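# Hang the T-shirt hanger on the rail's red tape

## Task

The right gripper starts out holding a hanger that carries a T-shirt. Put the hanger on the rail so its hook sits on the red tape and the hanger is roughly perpendicular to the rail, then leave it level and motionless. The T-shirt has to end up about centred on the hanger. Any other hanger already on the rail must still be on it at the end. The rack is free-standing, so it must finish upright and close to its current position.

## Robot and tools

Robot: two arms, left_arm and right_arm. Each has a parallel gripper whose fingers point along the gripper's +z axis and close along its y axis. end_effector_position is the point between the finger pads, about 1 cm behind the tips. In this job the right gripper already holds the hanger, so the left arm mostly stays put or gives light help.

Frames. Scene frame: origin at table-top height midway between the nominal bases, +z up, +x out over the table, +y toward the left_arm side (arm names do not match image sides). Calibrated bases: left_arm at (-0.048, +0.351, 0) m, quat_wxyz (+1.000, 0, 0, -0.017); right_arm at (-0.020, -0.240, 0) m, quat_wxyz (+1.000, 0, 0, -0.008). All hand poses, velocities, targets and wrist-camera poses are in each arm's own base frame; fixed cameras and the table use the scene frame. Reported poses can be off by a few centimetres, more at long reach.

Row layout. Every commanded row is 16 plain numbers: left arm x, y, z (metres), qw, qx, qy, qz (unit quaternion, w first), opening; then the same eight for right_arm. Each arm's eight are an absolute pose in that arm's base frame plus an opening. Opening ranges -1 (closed) to +1 (fully open, 0.094 m). Both arms must be filled in even if only one moves; an arm meant to stay still should get the exact pose and opening from the last result taken before it began to rest, repeated every call. Keep a constant quaternion in every row to hold orientation, rather than copying drifted measured values.

Tools.
execute_actions(actions, cameras): actions is a list of actions; each action is a table of up to 15 rows, one per 1/30 s step, and a short table repeats its last row to fill 15 steps. Each target must lie within 0.6 m, along each of the gripper's current axes, of where that gripper is when the action starts, or the action is refused for both arms. An empty list returns state and all camera images.
move(target, speed, blend, opening_speed, grip_force, blocking, cameras): target is one 16-number row or a list of up to 15 rows (absolute poses, no 0.6 m limit). Grippers follow straight lines from the current Hand target; all arms finish together, at least 0.5 s, capped at 10 s. speed in m/s, 0.002 to 2.9, default 0.25 (rotation up to twice that in rad/s); one value or one per target. blend in m rounds corners of a list; 0 stops at each. opening_speed (0.2 or more per second on the -1..+1 scale) ramps the fingers. grip_force in newtons per pad, 10 to 50, one value or one per arm; it persists. blocking=false returns after about 0.5 s while the move continues; a new move replaces it.
wait(seconds 0 to 10): holds the last commands; a running move carries on.
stop(): brakes a running move.
zoom_image(camera, region [x0,y0,x1,y1] pixels, at most 504x504): closer look at the newest image of cam_head_left, cam_head_right, cam_high, cam_low, cam_left_wrist or cam_right_wrist (all 672x504).
finished_scene(scene): ends the current scene, given its number; irreversible, so make no further calls in that reply.

Results. Each gives per-arm end_effector_position and end_effector_quat_wxyz, the Hand target (where the arm is actually sent next, possibly short of your command, so send the remainder), Joint positions (last value is measured opening in metres), joint torques, grip_measured (same scale as opening; reads slightly wide when empty), grip_effort_nm (motor effort, negative closing, not a pad force), and Tool commands. A move adds a move: line, e.g. done, off_target, moving, held or fault, plus limits such as paced (command clipped) or held (steps withheld). done means within 10 mm and 2 degrees at rest; it says nothing about contact. Joint velocities may read within noise.

Motion behaviour. Per step, commanded orientation is clipped to 40 degrees from the measured one; position is favoured over orientation. Friction and gravity can leave the hand low, short or tilted, especially far out; small moves may fail or go sideways. Check the pose after every move and correct tilt. Route around an arm's own base. Faster moves lag more and strike harder; aiming past a contact presses harder. Joint limits (rad): waist -2.618 to 3.054, shoulder 0 to 3.142, elbow 0 to 3.142 (straight 2.901), wrist pitch and yaw -1.571 to 1.571, wrist roll -2.094 to 2.094.

Gripping. To release, command an opening clearly above grip_measured. Squeeze rises about 1 N per 0.001 below first touch, then jumps to the force limit.

Suggested order: look with cameras and zoom to find the red tape and rail height; lift the hanger so the hook clears the rail; move over the tape with the hanger plane perpendicular to the rail; lower slowly until the hook rests on the rail; open gently, back out without snagging the hook or shirt; confirm in images it is level, still, centred, and the rack and other hangers are unmoved.

Avoid: dropping the hanger or releasing it while it swings, knocking the loose rack over or sliding it, dislodging other hangers, letting anything leave the table, arm-to-arm contact (including closing on the other gripper), hard hits on fixed objects, and long holds at full stretch or pushing at unreachable poses, which overheat motors (MOTOR HOT at 75 °C, fault fold at 90 °C). Loose objects may be nudged occasionally by outside pushes.

Each tool is called after "Call:" as name([rows], argument=value, ...), one row to a line, values as JSON.

## Session

Call:
execute_actions(actions=[])

Scene clock: 0.00 s.
left_arm: end_effector_position=(+0.3810, -0.0001, +0.4021) grip_measured=+1.000 grip_effort_nm=n/a end_effector_quat_wxyz=(+0.707, +0.000, +0.707, +0.000) | right_arm: end_effector_position=(+0.3142, +0.2849, +0.4544) grip_measured=-0.839 grip_effort_nm=n/a end_effector_quat_wxyz=(+0.511, -0.391, +0.717, +0.269)
Joint positions: left_arm=[0 1.047 1.047 0 0 0 0.094] | right_arm=[0.586 1.516 1.972 -0.823 -0.373 -0.155 0.008]
Joint velocities: within noise
Joint torques (N m): no reading
Heat: left arm: 25 °C; right arm: 26 °C.
Hand target: left_arm +0.3790, -0.0001, +0.4109; +0.715, +0.000, +0.699, +0.000 | right_arm +0.3121, +0.2839, +0.4692; +0.530, -0.390, +0.702, +0.271
Tool commands: left_gripper/opening=+1.0 right_gripper/opening=-1.0

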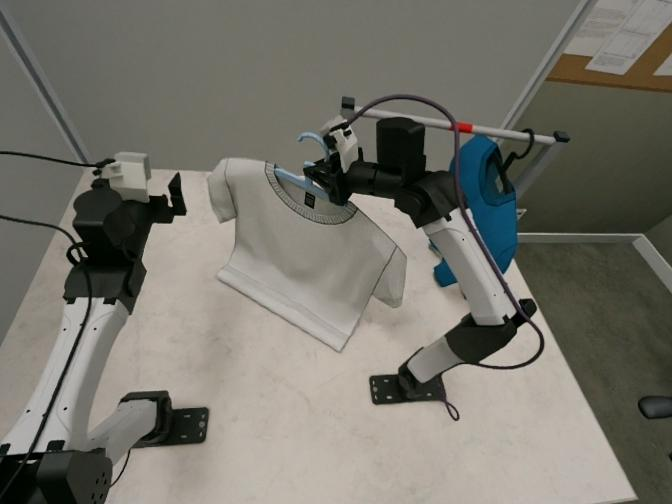

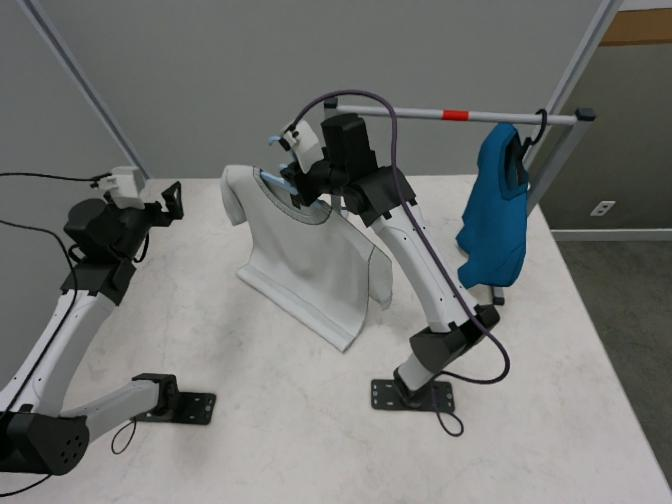

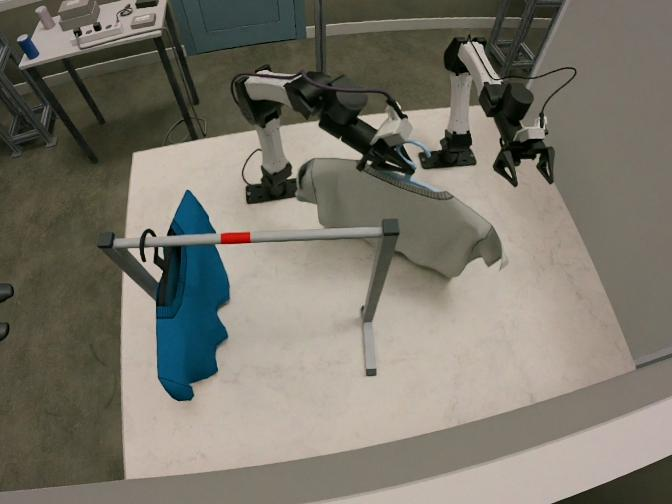

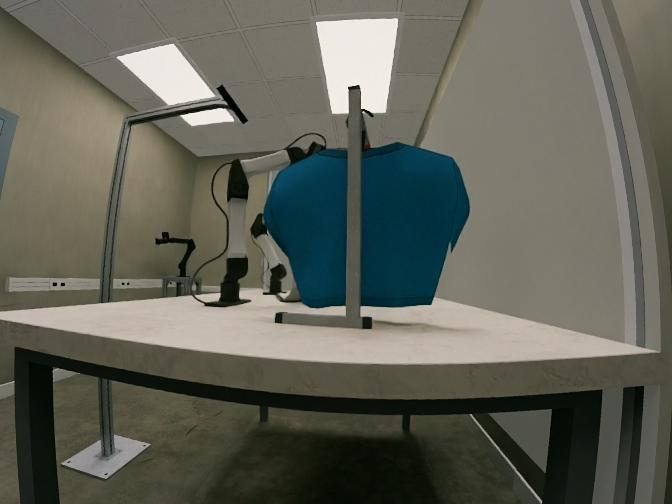

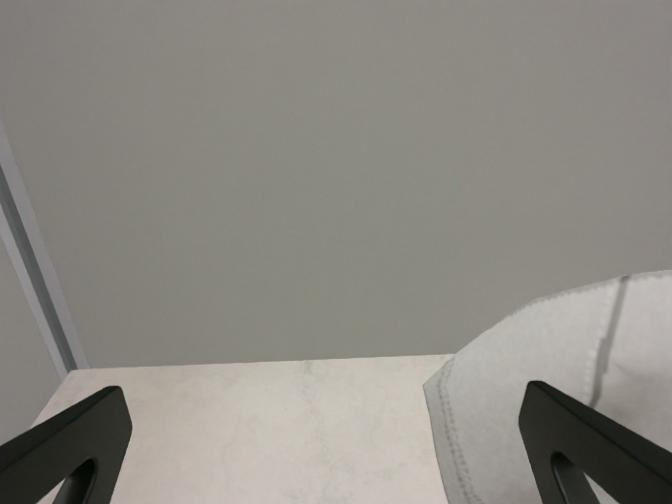

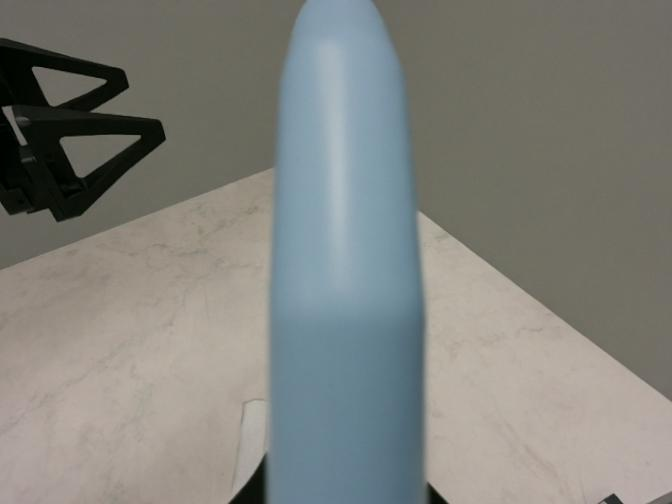

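Call:
move(target=[0.379,0,0.41,0.707,0,0.707,0,1,0.22,0.22,0.50,0.576,0.034,0.816,-0.033,-1], speed=0.3, cameras=["all"])

Call:
zoom_image(camera="cam_high", region=[80, 60, 500, 420])

Call:
zoom_image(camera="cam_head_left", region=[250, 60, 600, 320])

Call:
zoom_image(camera="cam_low", region=[200, 60, 500, 340])

Scene clock: 26.03 s.
left_arm: end_effector_position=(+0.3809, -0.0001, +0.3953) grip_measured=+1.000 grip_effort_nm=-0.01 end_effector_quat_wxyz=(+0.697, +0.000, +0.717, +0.000) | right_arm: end_effector_position=(+0.2205, +0.2259, +0.4932) grip_measured=-0.839 grip_effort_nm=-1.05 end_effector_quat_wxyz=(+0.611, -0.010, +0.791, +0.011)
Joint positions: left_arm=[0 1.047 1.047 -0.027 0 0 0.094] | right_arm=[1.339 1.647 2.413 -1.557 1.207 0.763 0.008]
Joint torques (N m): left_arm=[-0.13 -2.84 10.26 2.1 0.06 0.01] | right_arm=[0.35 -4.77 5.12 1.41 0.87 0.07]
Heat: left arm: 31 °C; right arm: 31 °C.
Hand target: left_arm +0.3787, -0.0001, +0.4098; +0.707, +0.000, +0.707, +0.000 | right_arm +0.2203, +0.2198, +0.4997; +0.621, +0.003, +0.784, +0.008
Off the commanded pose: left_arm 0.015 m, 2 deg | right_arm 0.009 m, 9 deg.
joint sent to its limit (right arm) — joint 4 (wrist pitch), lower limit. The joint targets are off in orientation, not in position.
move: off_target (left_arm, right_arm)

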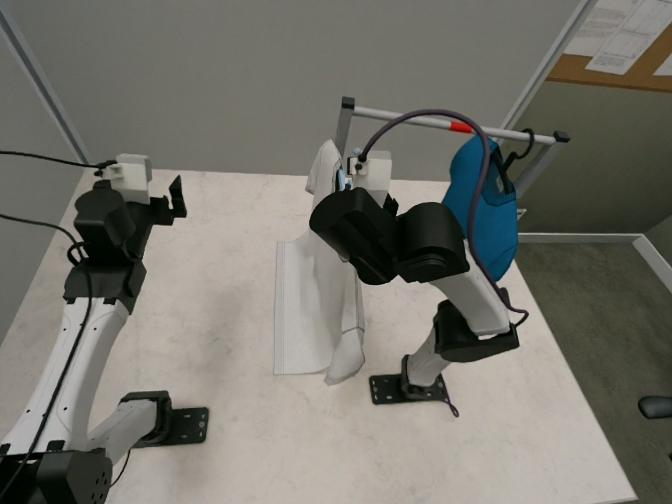

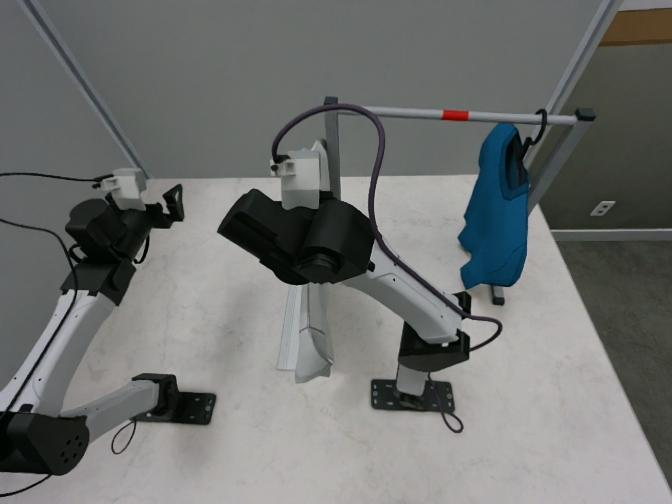

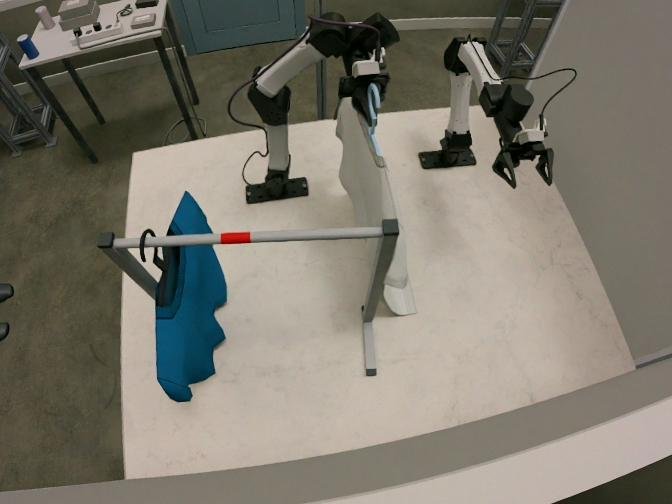

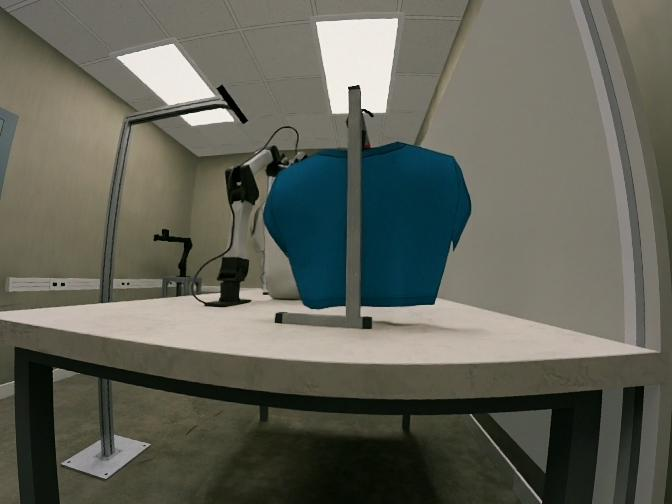

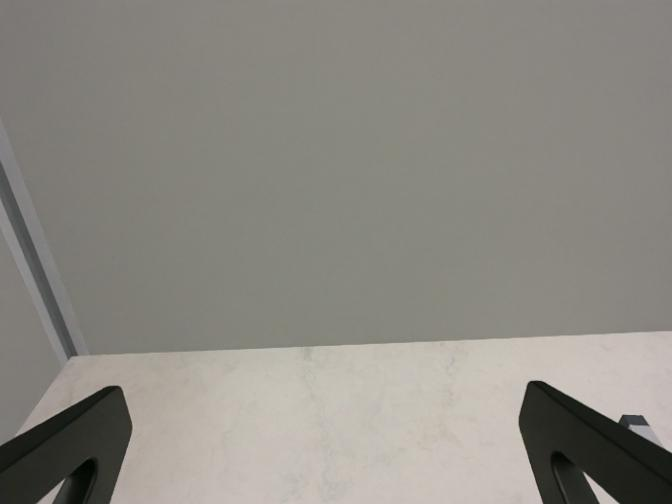

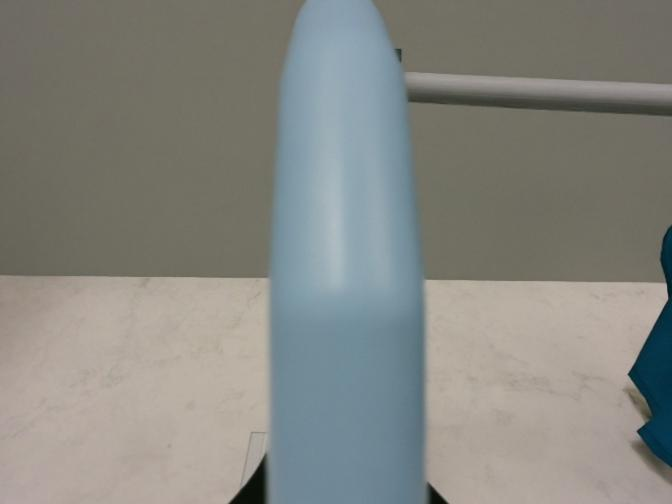

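Scaled by 1.200 from the camera's 672x504 image, which has a finer 960x720 frame.

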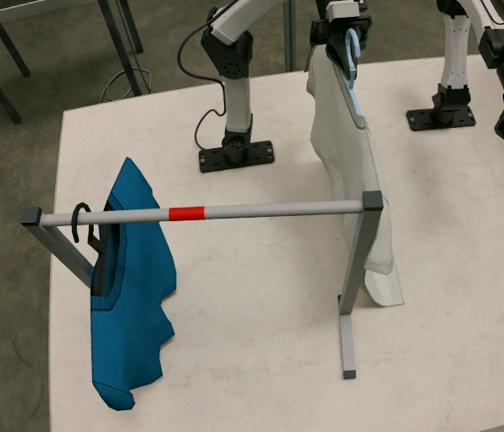

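Scaled by 1.440 from the camera's 672x504 image, which has a finer 960x720 frame.

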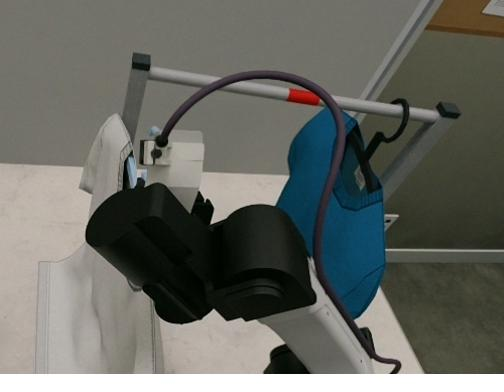

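Scaled by 1.680 from the camera's 672x504 image, which has a finer 960x720 frame.

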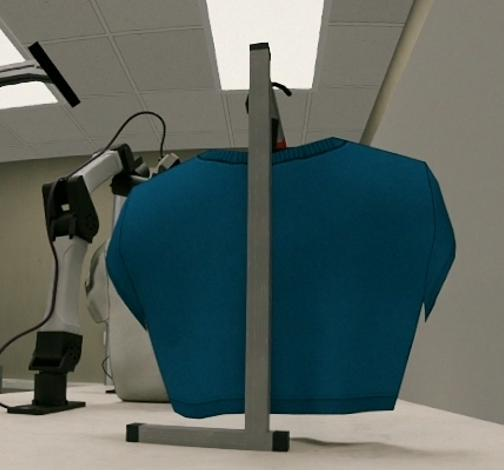

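Call:
move([
  [0.379,0,0.41,0.707,0,0.707,0,1,0.23,0.08,0.47,0.576,0.034,0.816,-0.033,-1],
  [0.379,0,0.41,0.707,0,0.707,0,1,0.25,-0.11,0.45,0.576,0.034,0.816,-0.033,-1],
], speed=0.25, blend=0.05, cameras=["cam_head_left","cam_head_right","cam_high","cam_low","cam_right_wrist"])

Call:
zoom_image(camera="cam_high", region=[80, 60, 440, 340])

Call:
zoom_image(camera="cam_low", region=[200, 60, 500, 340])

Scene clock: 42.33 s.
left_arm: end_effector_position=(+0.3809, -0.0001, +0.3953) grip_measured=+1.000 grip_effort_nm=-0.01 end_effector_quat_wxyz=(+0.697, +0.000, +0.717, +0.000) | right_arm: end_effector_position=(+0.2479, -0.1103, +0.4384) grip_measured=-0.839 grip_effort_nm=-1.04 end_effector_quat_wxyz=(+0.561, +0.049, +0.826, -0.026)
Joint positions: left_arm=[0 1.047 1.047 -0.027 0 0 0.094] | right_arm=[-0.821 1.085 1.699 -1.099 -0.656 -0.298 0.008]
Joint torques (N m): left_arm=[-0.12 -2.93 10.35 2.1 0.07 0.02] | right_arm=[-0.24 -0.17 7.42 2.19 -0.32 -0.07]
Heat: left arm: 33 °C; right arm: 30 °C.
Hand target: left_arm +0.3787, -0.0001, +0.4098; +0.707, +0.000, +0.707, +0.000 | right_arm +0.2496, -0.1098, +0.4497; +0.576, +0.034, +0.816, -0.033
Off the commanded pose: left_arm 0.015 m, 2 deg | right_arm 0.012 m, 3 deg.
move: off_target (left_arm, right_arm)
Images, in order (width x height): cam_head_left 672x504, cam_head_right 672x504, cam_high 672x504, cam_low 672x504, cam_right_wrist 672x504.

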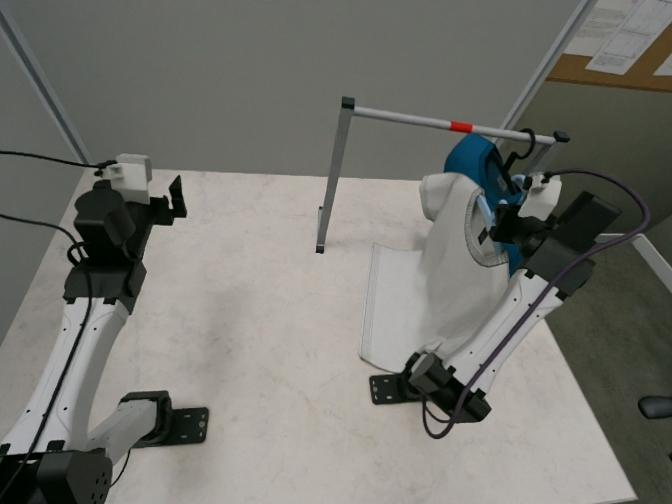

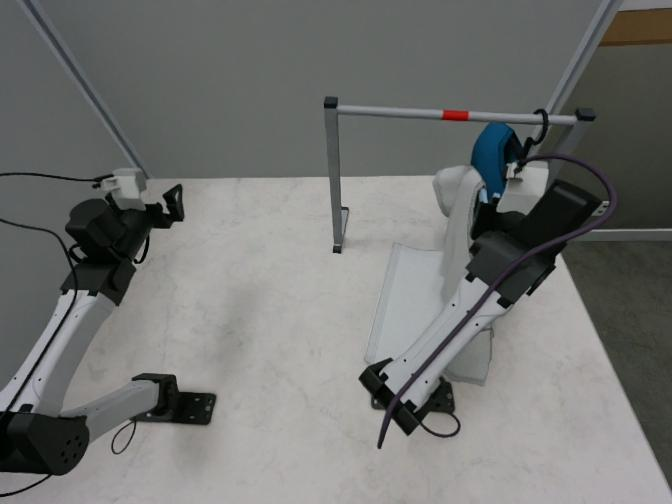

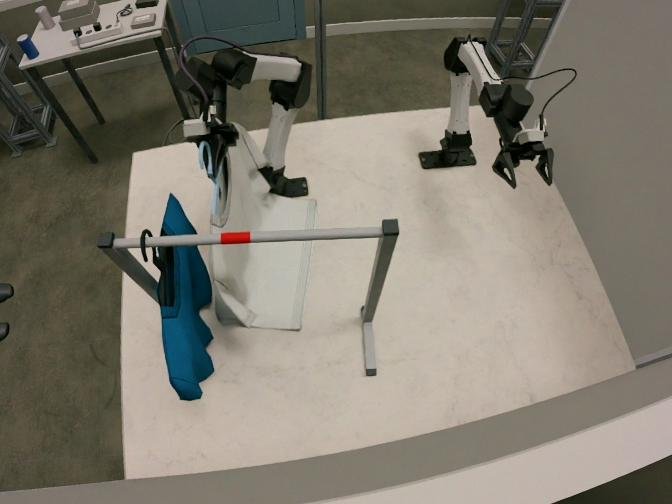

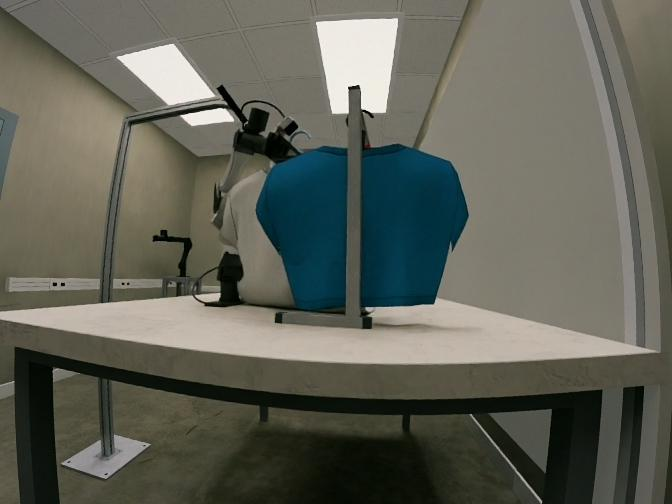

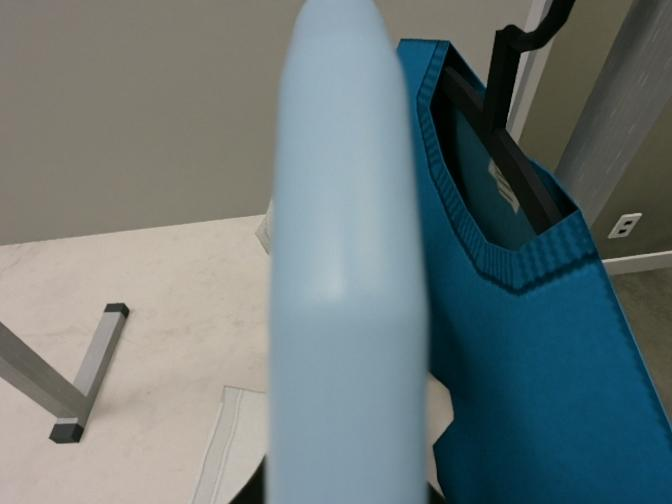

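Scaled by 1.400 from the camera's 672x504 image, which has a finer 960x720 frame.

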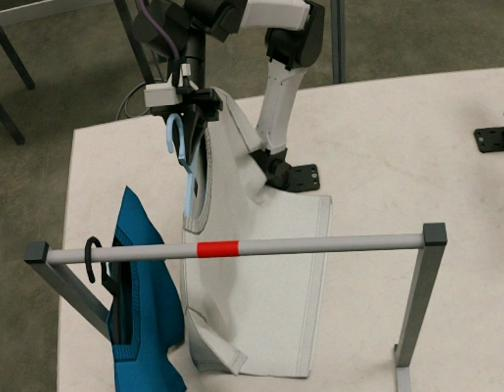

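Scaled by 1.680 from the camera's 672x504 image, which has a finer 960x720 frame.

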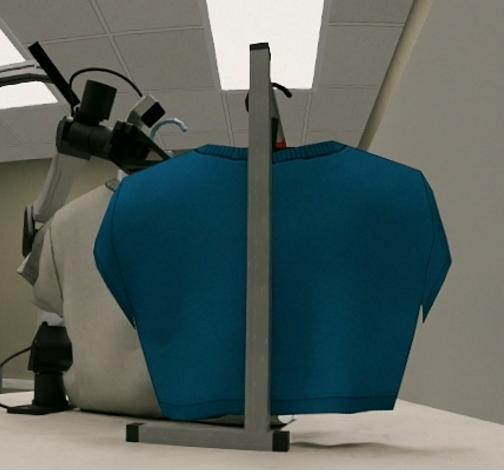

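Call:
move(target=[0.379,0,0.41,0.707,0,0.707,0,1,0.34,-0.10,0.51,0.576,0.034,0.816,-0.033,-1], speed=0.2, cameras=["cam_head_left","cam_head_right","cam_high","cam_low","cam_right_wrist"])

Call:
zoom_image(camera="cam_high", region=[80, 60, 440, 340])

Call:
zoom_image(camera="cam_low", region=[250, 60, 430, 200])

Call:
zoom_image(camera="cam_head_left", region=[350, 80, 600, 280])

Scene clock: 59.50 s.
left_arm: end_effector_position=(+0.3809, -0.0001, +0.3953) grip_measured=+1.000 grip_effort_nm=-0.01 end_effector_quat_wxyz=(+0.697, +0.000, +0.717, +0.000) | right_arm: end_effector_position=(+0.3396, -0.1009, +0.4966) grip_measured=-0.839 grip_effort_nm=-1.05 end_effector_quat_wxyz=(+0.560, +0.036, +0.827, -0.027)
Joint positions: left_arm=[0 1.047 1.047 -0.027 0 0 0.094] | right_arm=[-0.449 1.482 2.254 -1.175 -0.331 -0.142 0.008]
Joint torques (N m): left_arm=[-0.09 -2.91 10.3 2.09 0.05 0.01] | right_arm=[0.57 -2.89 8.06 2.23 0.02 0.08]
Heat: left arm: 35 °C; right arm: 32 °C.
Hand target: left_arm +0.3787, -0.0001, +0.4098; +0.707, +0.000, +0.707, +0.000 | right_arm +0.3395, -0.0999, +0.5098; +0.576, +0.034, +0.816, -0.033
Off the commanded pose: left_arm 0.015 m, 2 deg | right_arm 0.013 m, 2 deg.
move: off_target (left_arm, right_arm)
Images, in order (width x height): cam_head_left 672x504, cam_head_right 672x504, cam_high 672x504, cam_low 672x504, cam_right_wrist 672x504.

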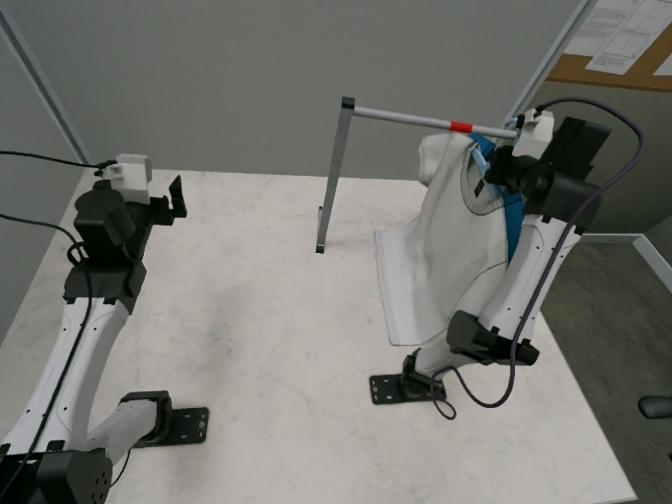

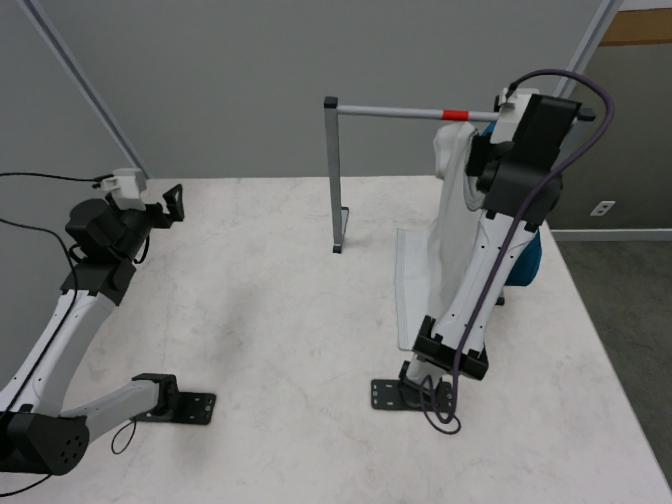

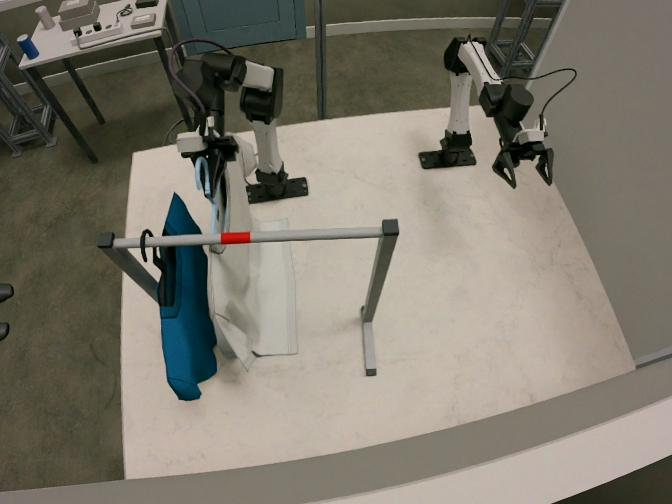

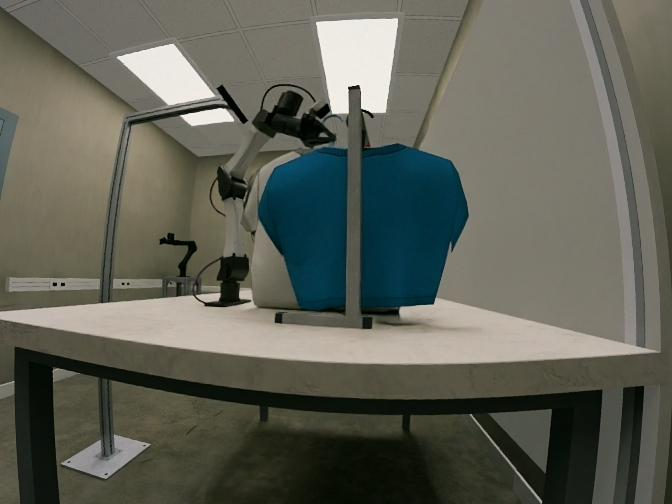

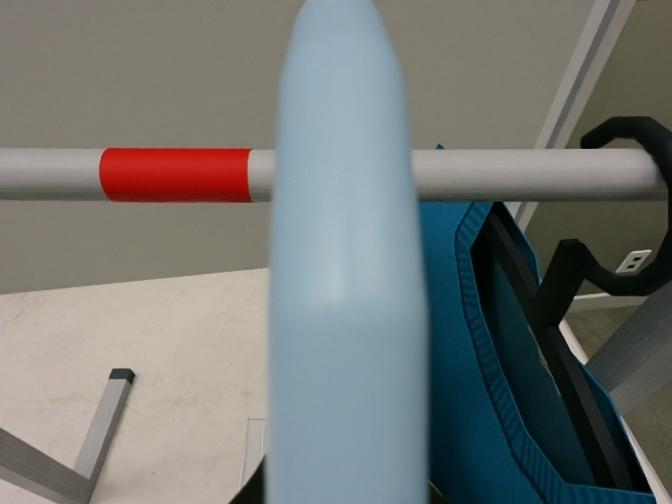

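Scaled by 1.400 from the camera's 672x504 image, which has a finer 960x720 frame.

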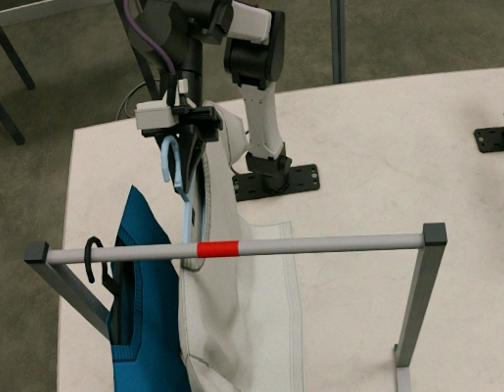

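Scaled by 2.800 from the camera's 672x504 image, which has a finer 960x720 frame.

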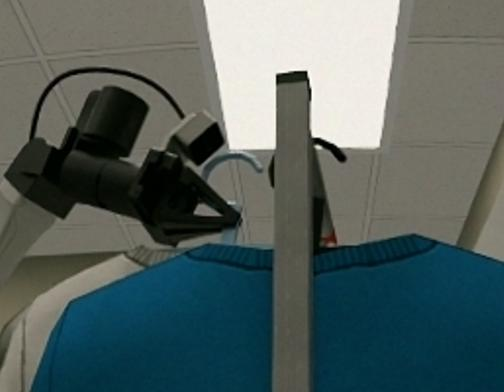

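Scaled by 2.016 from the camera's 672x504 image, which has a finer 960x720 frame.

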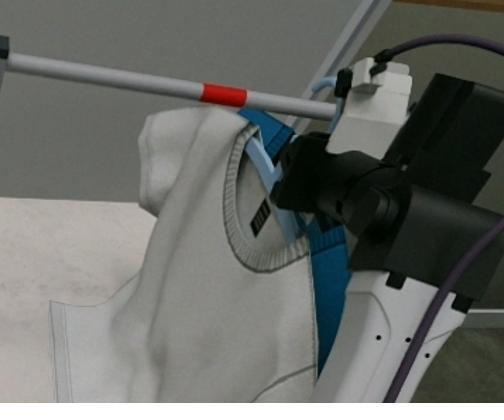

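Call:
move(target=[0.379,0,0.41,0.707,0,0.707,0,1,0.348,-0.03,0.513,0.582,0.034,0.812,-0.033,-1], speed=0.2, cameras=["cam_head_left","cam_high","cam_low","cam_right_wrist"])

Call:
zoom_image(camera="cam_high", region=[80, 60, 440, 340])

Call:
zoom_image(camera="cam_low", region=[250, 60, 430, 200])

Call:
zoom_image(camera="cam_head_left", region=[350, 80, 600, 280])

Scene clock: 77.07 s.
left_arm: end_effector_position=(+0.3809, -0.0001, +0.3953) grip_measured=+1.000 grip_effort_nm=-0.01 end_effector_quat_wxyz=(+0.697, +0.000, +0.717, +0.000) | right_arm: end_effector_position=(+0.3515, -0.0304, +0.4953) grip_measured=-0.839 grip_effort_nm=-1.05 end_effector_quat_wxyz=(+0.553, +0.031, +0.832, -0.031)
Joint positions: left_arm=[0 1.047 1.047 -0.027 0 0 0.094] | right_arm=[-0.081 1.464 2.244 -1.176 0.01 -0.014 0.008]
Joint torques (N m): left_arm=[-0.03 -2.93 10.33 2.11 0.1 0.01] | right_arm=[0.58 -5.44 4.74 2.57 0.17 0.08]
Heat: left arm: 36 °C; right arm: 33 °C.
Hand target: left_arm +0.3787, -0.0001, +0.4098; +0.707, +0.000, +0.707, +0.000 | right_arm +0.3472, -0.0300, +0.5128; +0.581, +0.034, +0.812, -0.033
Off the commanded pose: left_arm 0.015 m, 2 deg | right_arm 0.018 m, 4 deg.
move: off_target (left_arm, right_arm)
Images, in order (width x height): cam_head_left 672x504, cam_high 672x504, cam_low 672x504, cam_right_wrist 672x504.

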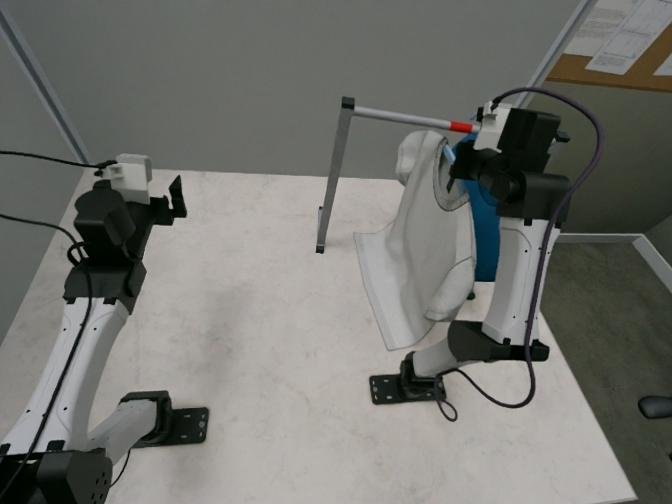

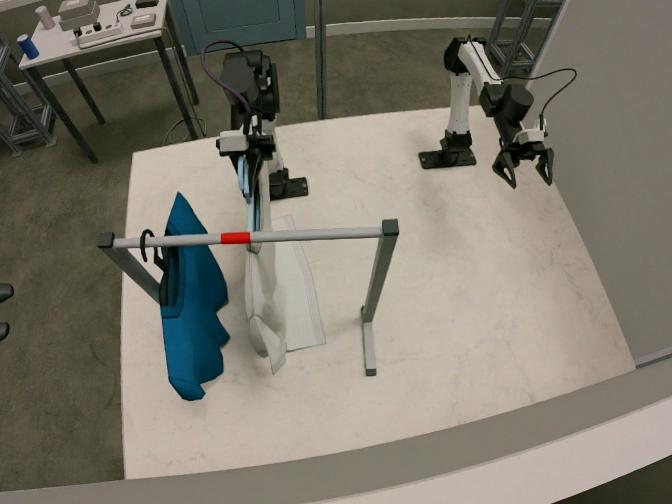

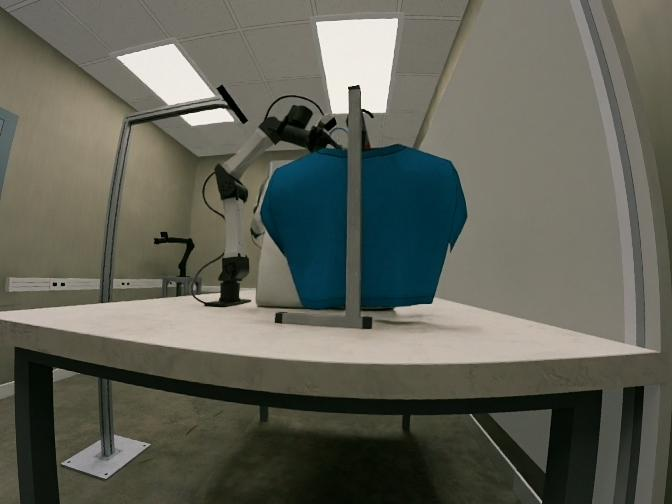

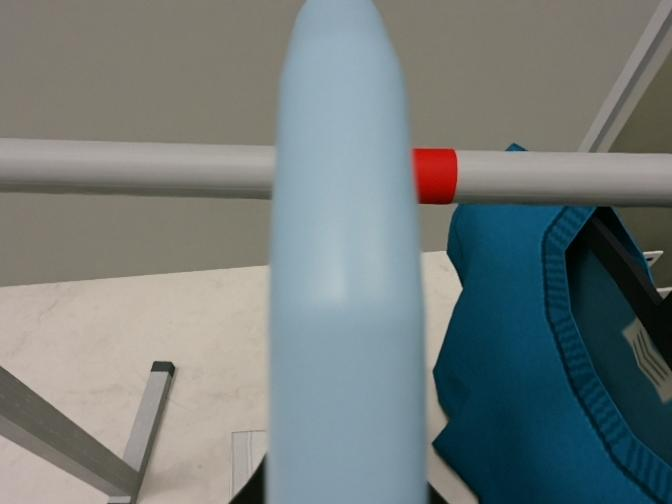

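Scaled by 1.400 from the camera's 672x504 image, which has a finer 960x720 frame.

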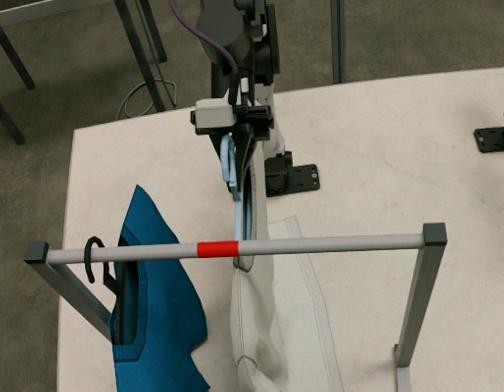

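Scaled by 2.800 from the camera's 672x504 image, which has a finer 960x720 frame.

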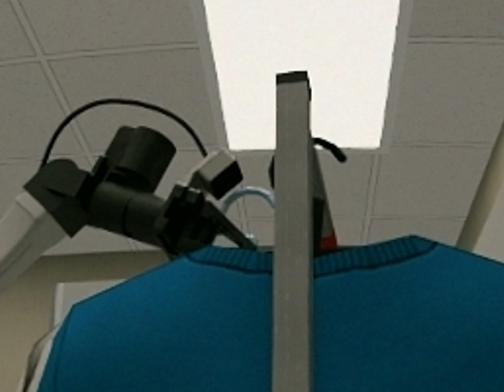

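Scaled by 2.016 from the camera's 672x504 image, which has a finer 960x720 frame.

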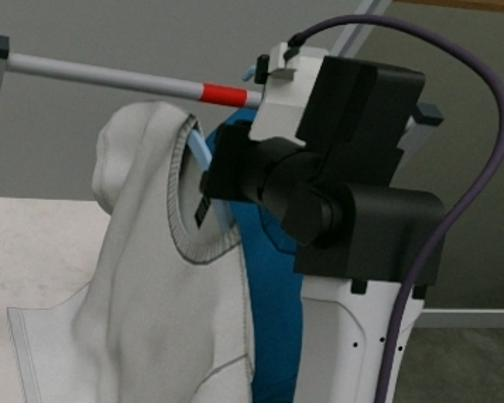

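Call:
move(target=[0.379,0,0.41,0.707,0,0.707,0,1,0.38,-0.044,0.513,0.592,0.036,0.804,-0.028,-1], speed=0.15, cameras=["cam_head_left","cam_low","cam_right_wrist"])

Call:
zoom_image(camera="cam_low", region=[300, 70, 400, 160])

Call:
zoom_image(camera="cam_head_left", region=[350, 80, 600, 280])

Scene clock: 91.17 s.
left_arm: end_effector_position=(+0.3809, -0.0001, +0.3953) grip_measured=+1.000 grip_effort_nm=-0.01 end_effector_quat_wxyz=(+0.697, +0.000, +0.717, +0.000) | right_arm: end_effector_position=(+0.3758, -0.0433, +0.4954) grip_measured=-0.839 grip_effort_nm=-1.04 end_effector_quat_wxyz=(+0.564, +0.039, +0.824, -0.028)
Joint positions: left_arm=[0 1.047 1.047 -0.027 0 0 0.094] | right_arm=[-0.128 1.513 2.244 -1.102 -0.028 -0.013 0.008]
Joint torques (N m): left_arm=[-0.03 -2.89 10.33 2.11 0.08 0.01] | right_arm=[-0.35 -4.08 6.16 2.67 -0.01 -0.02]
Heat: left arm: 37 °C; right arm: 35 °C.
Hand target: left_arm +0.3787, -0.0001, +0.4098; +0.707, +0.000, +0.707, +0.000 | right_arm +0.3789, -0.0439, +0.5128; +0.592, +0.036, +0.805, -0.028
Off the commanded pose: left_arm 0.015 m, 2 deg | right_arm 0.018 m, 4 deg.
move: off_target (left_arm, right_arm)
Images, in order (width x height): cam_head_left 672x504, cam_low 672x504, cam_right_wrist 672x504.

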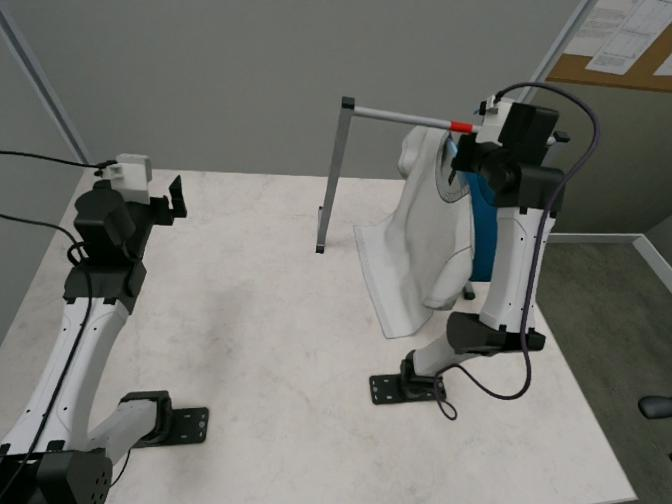

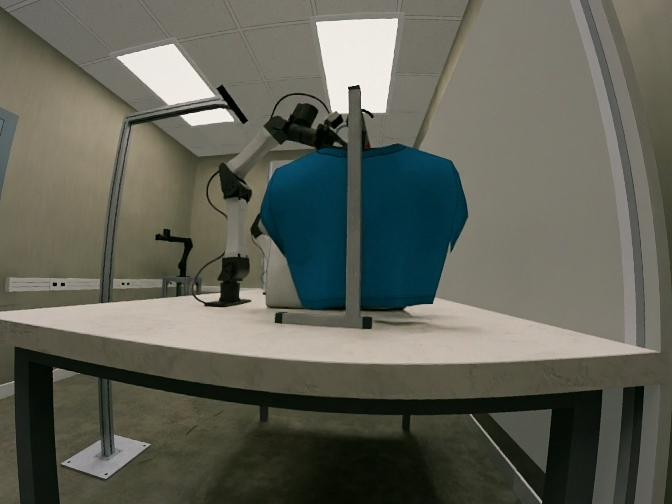

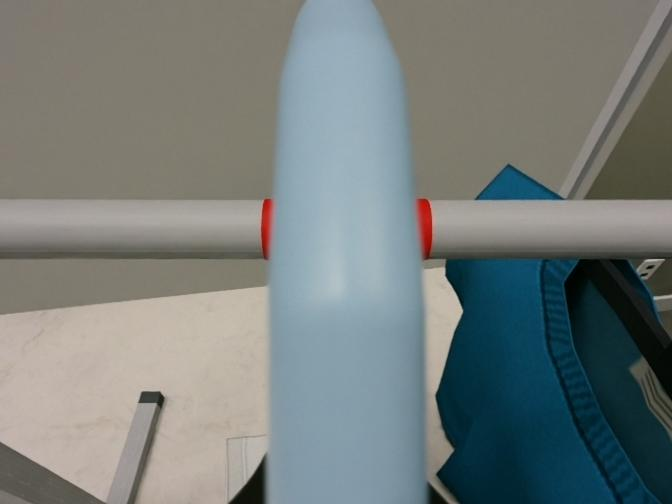

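Scaled by 5.040 from the camera's 672x504 image, which has a finer 960x720 frame.

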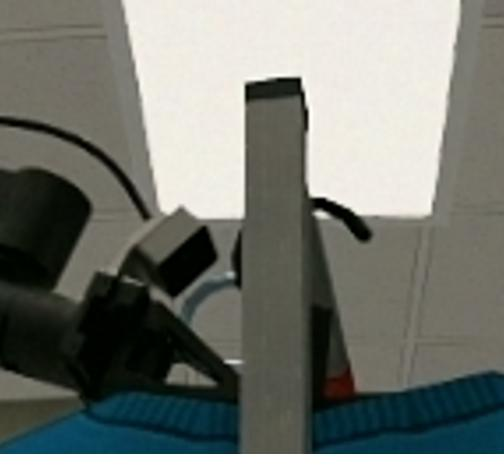

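Scaled by 2.016 from the camera's 672x504 image, which has a finer 960x720 frame.

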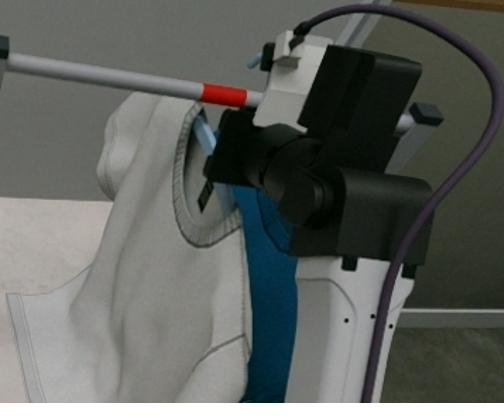

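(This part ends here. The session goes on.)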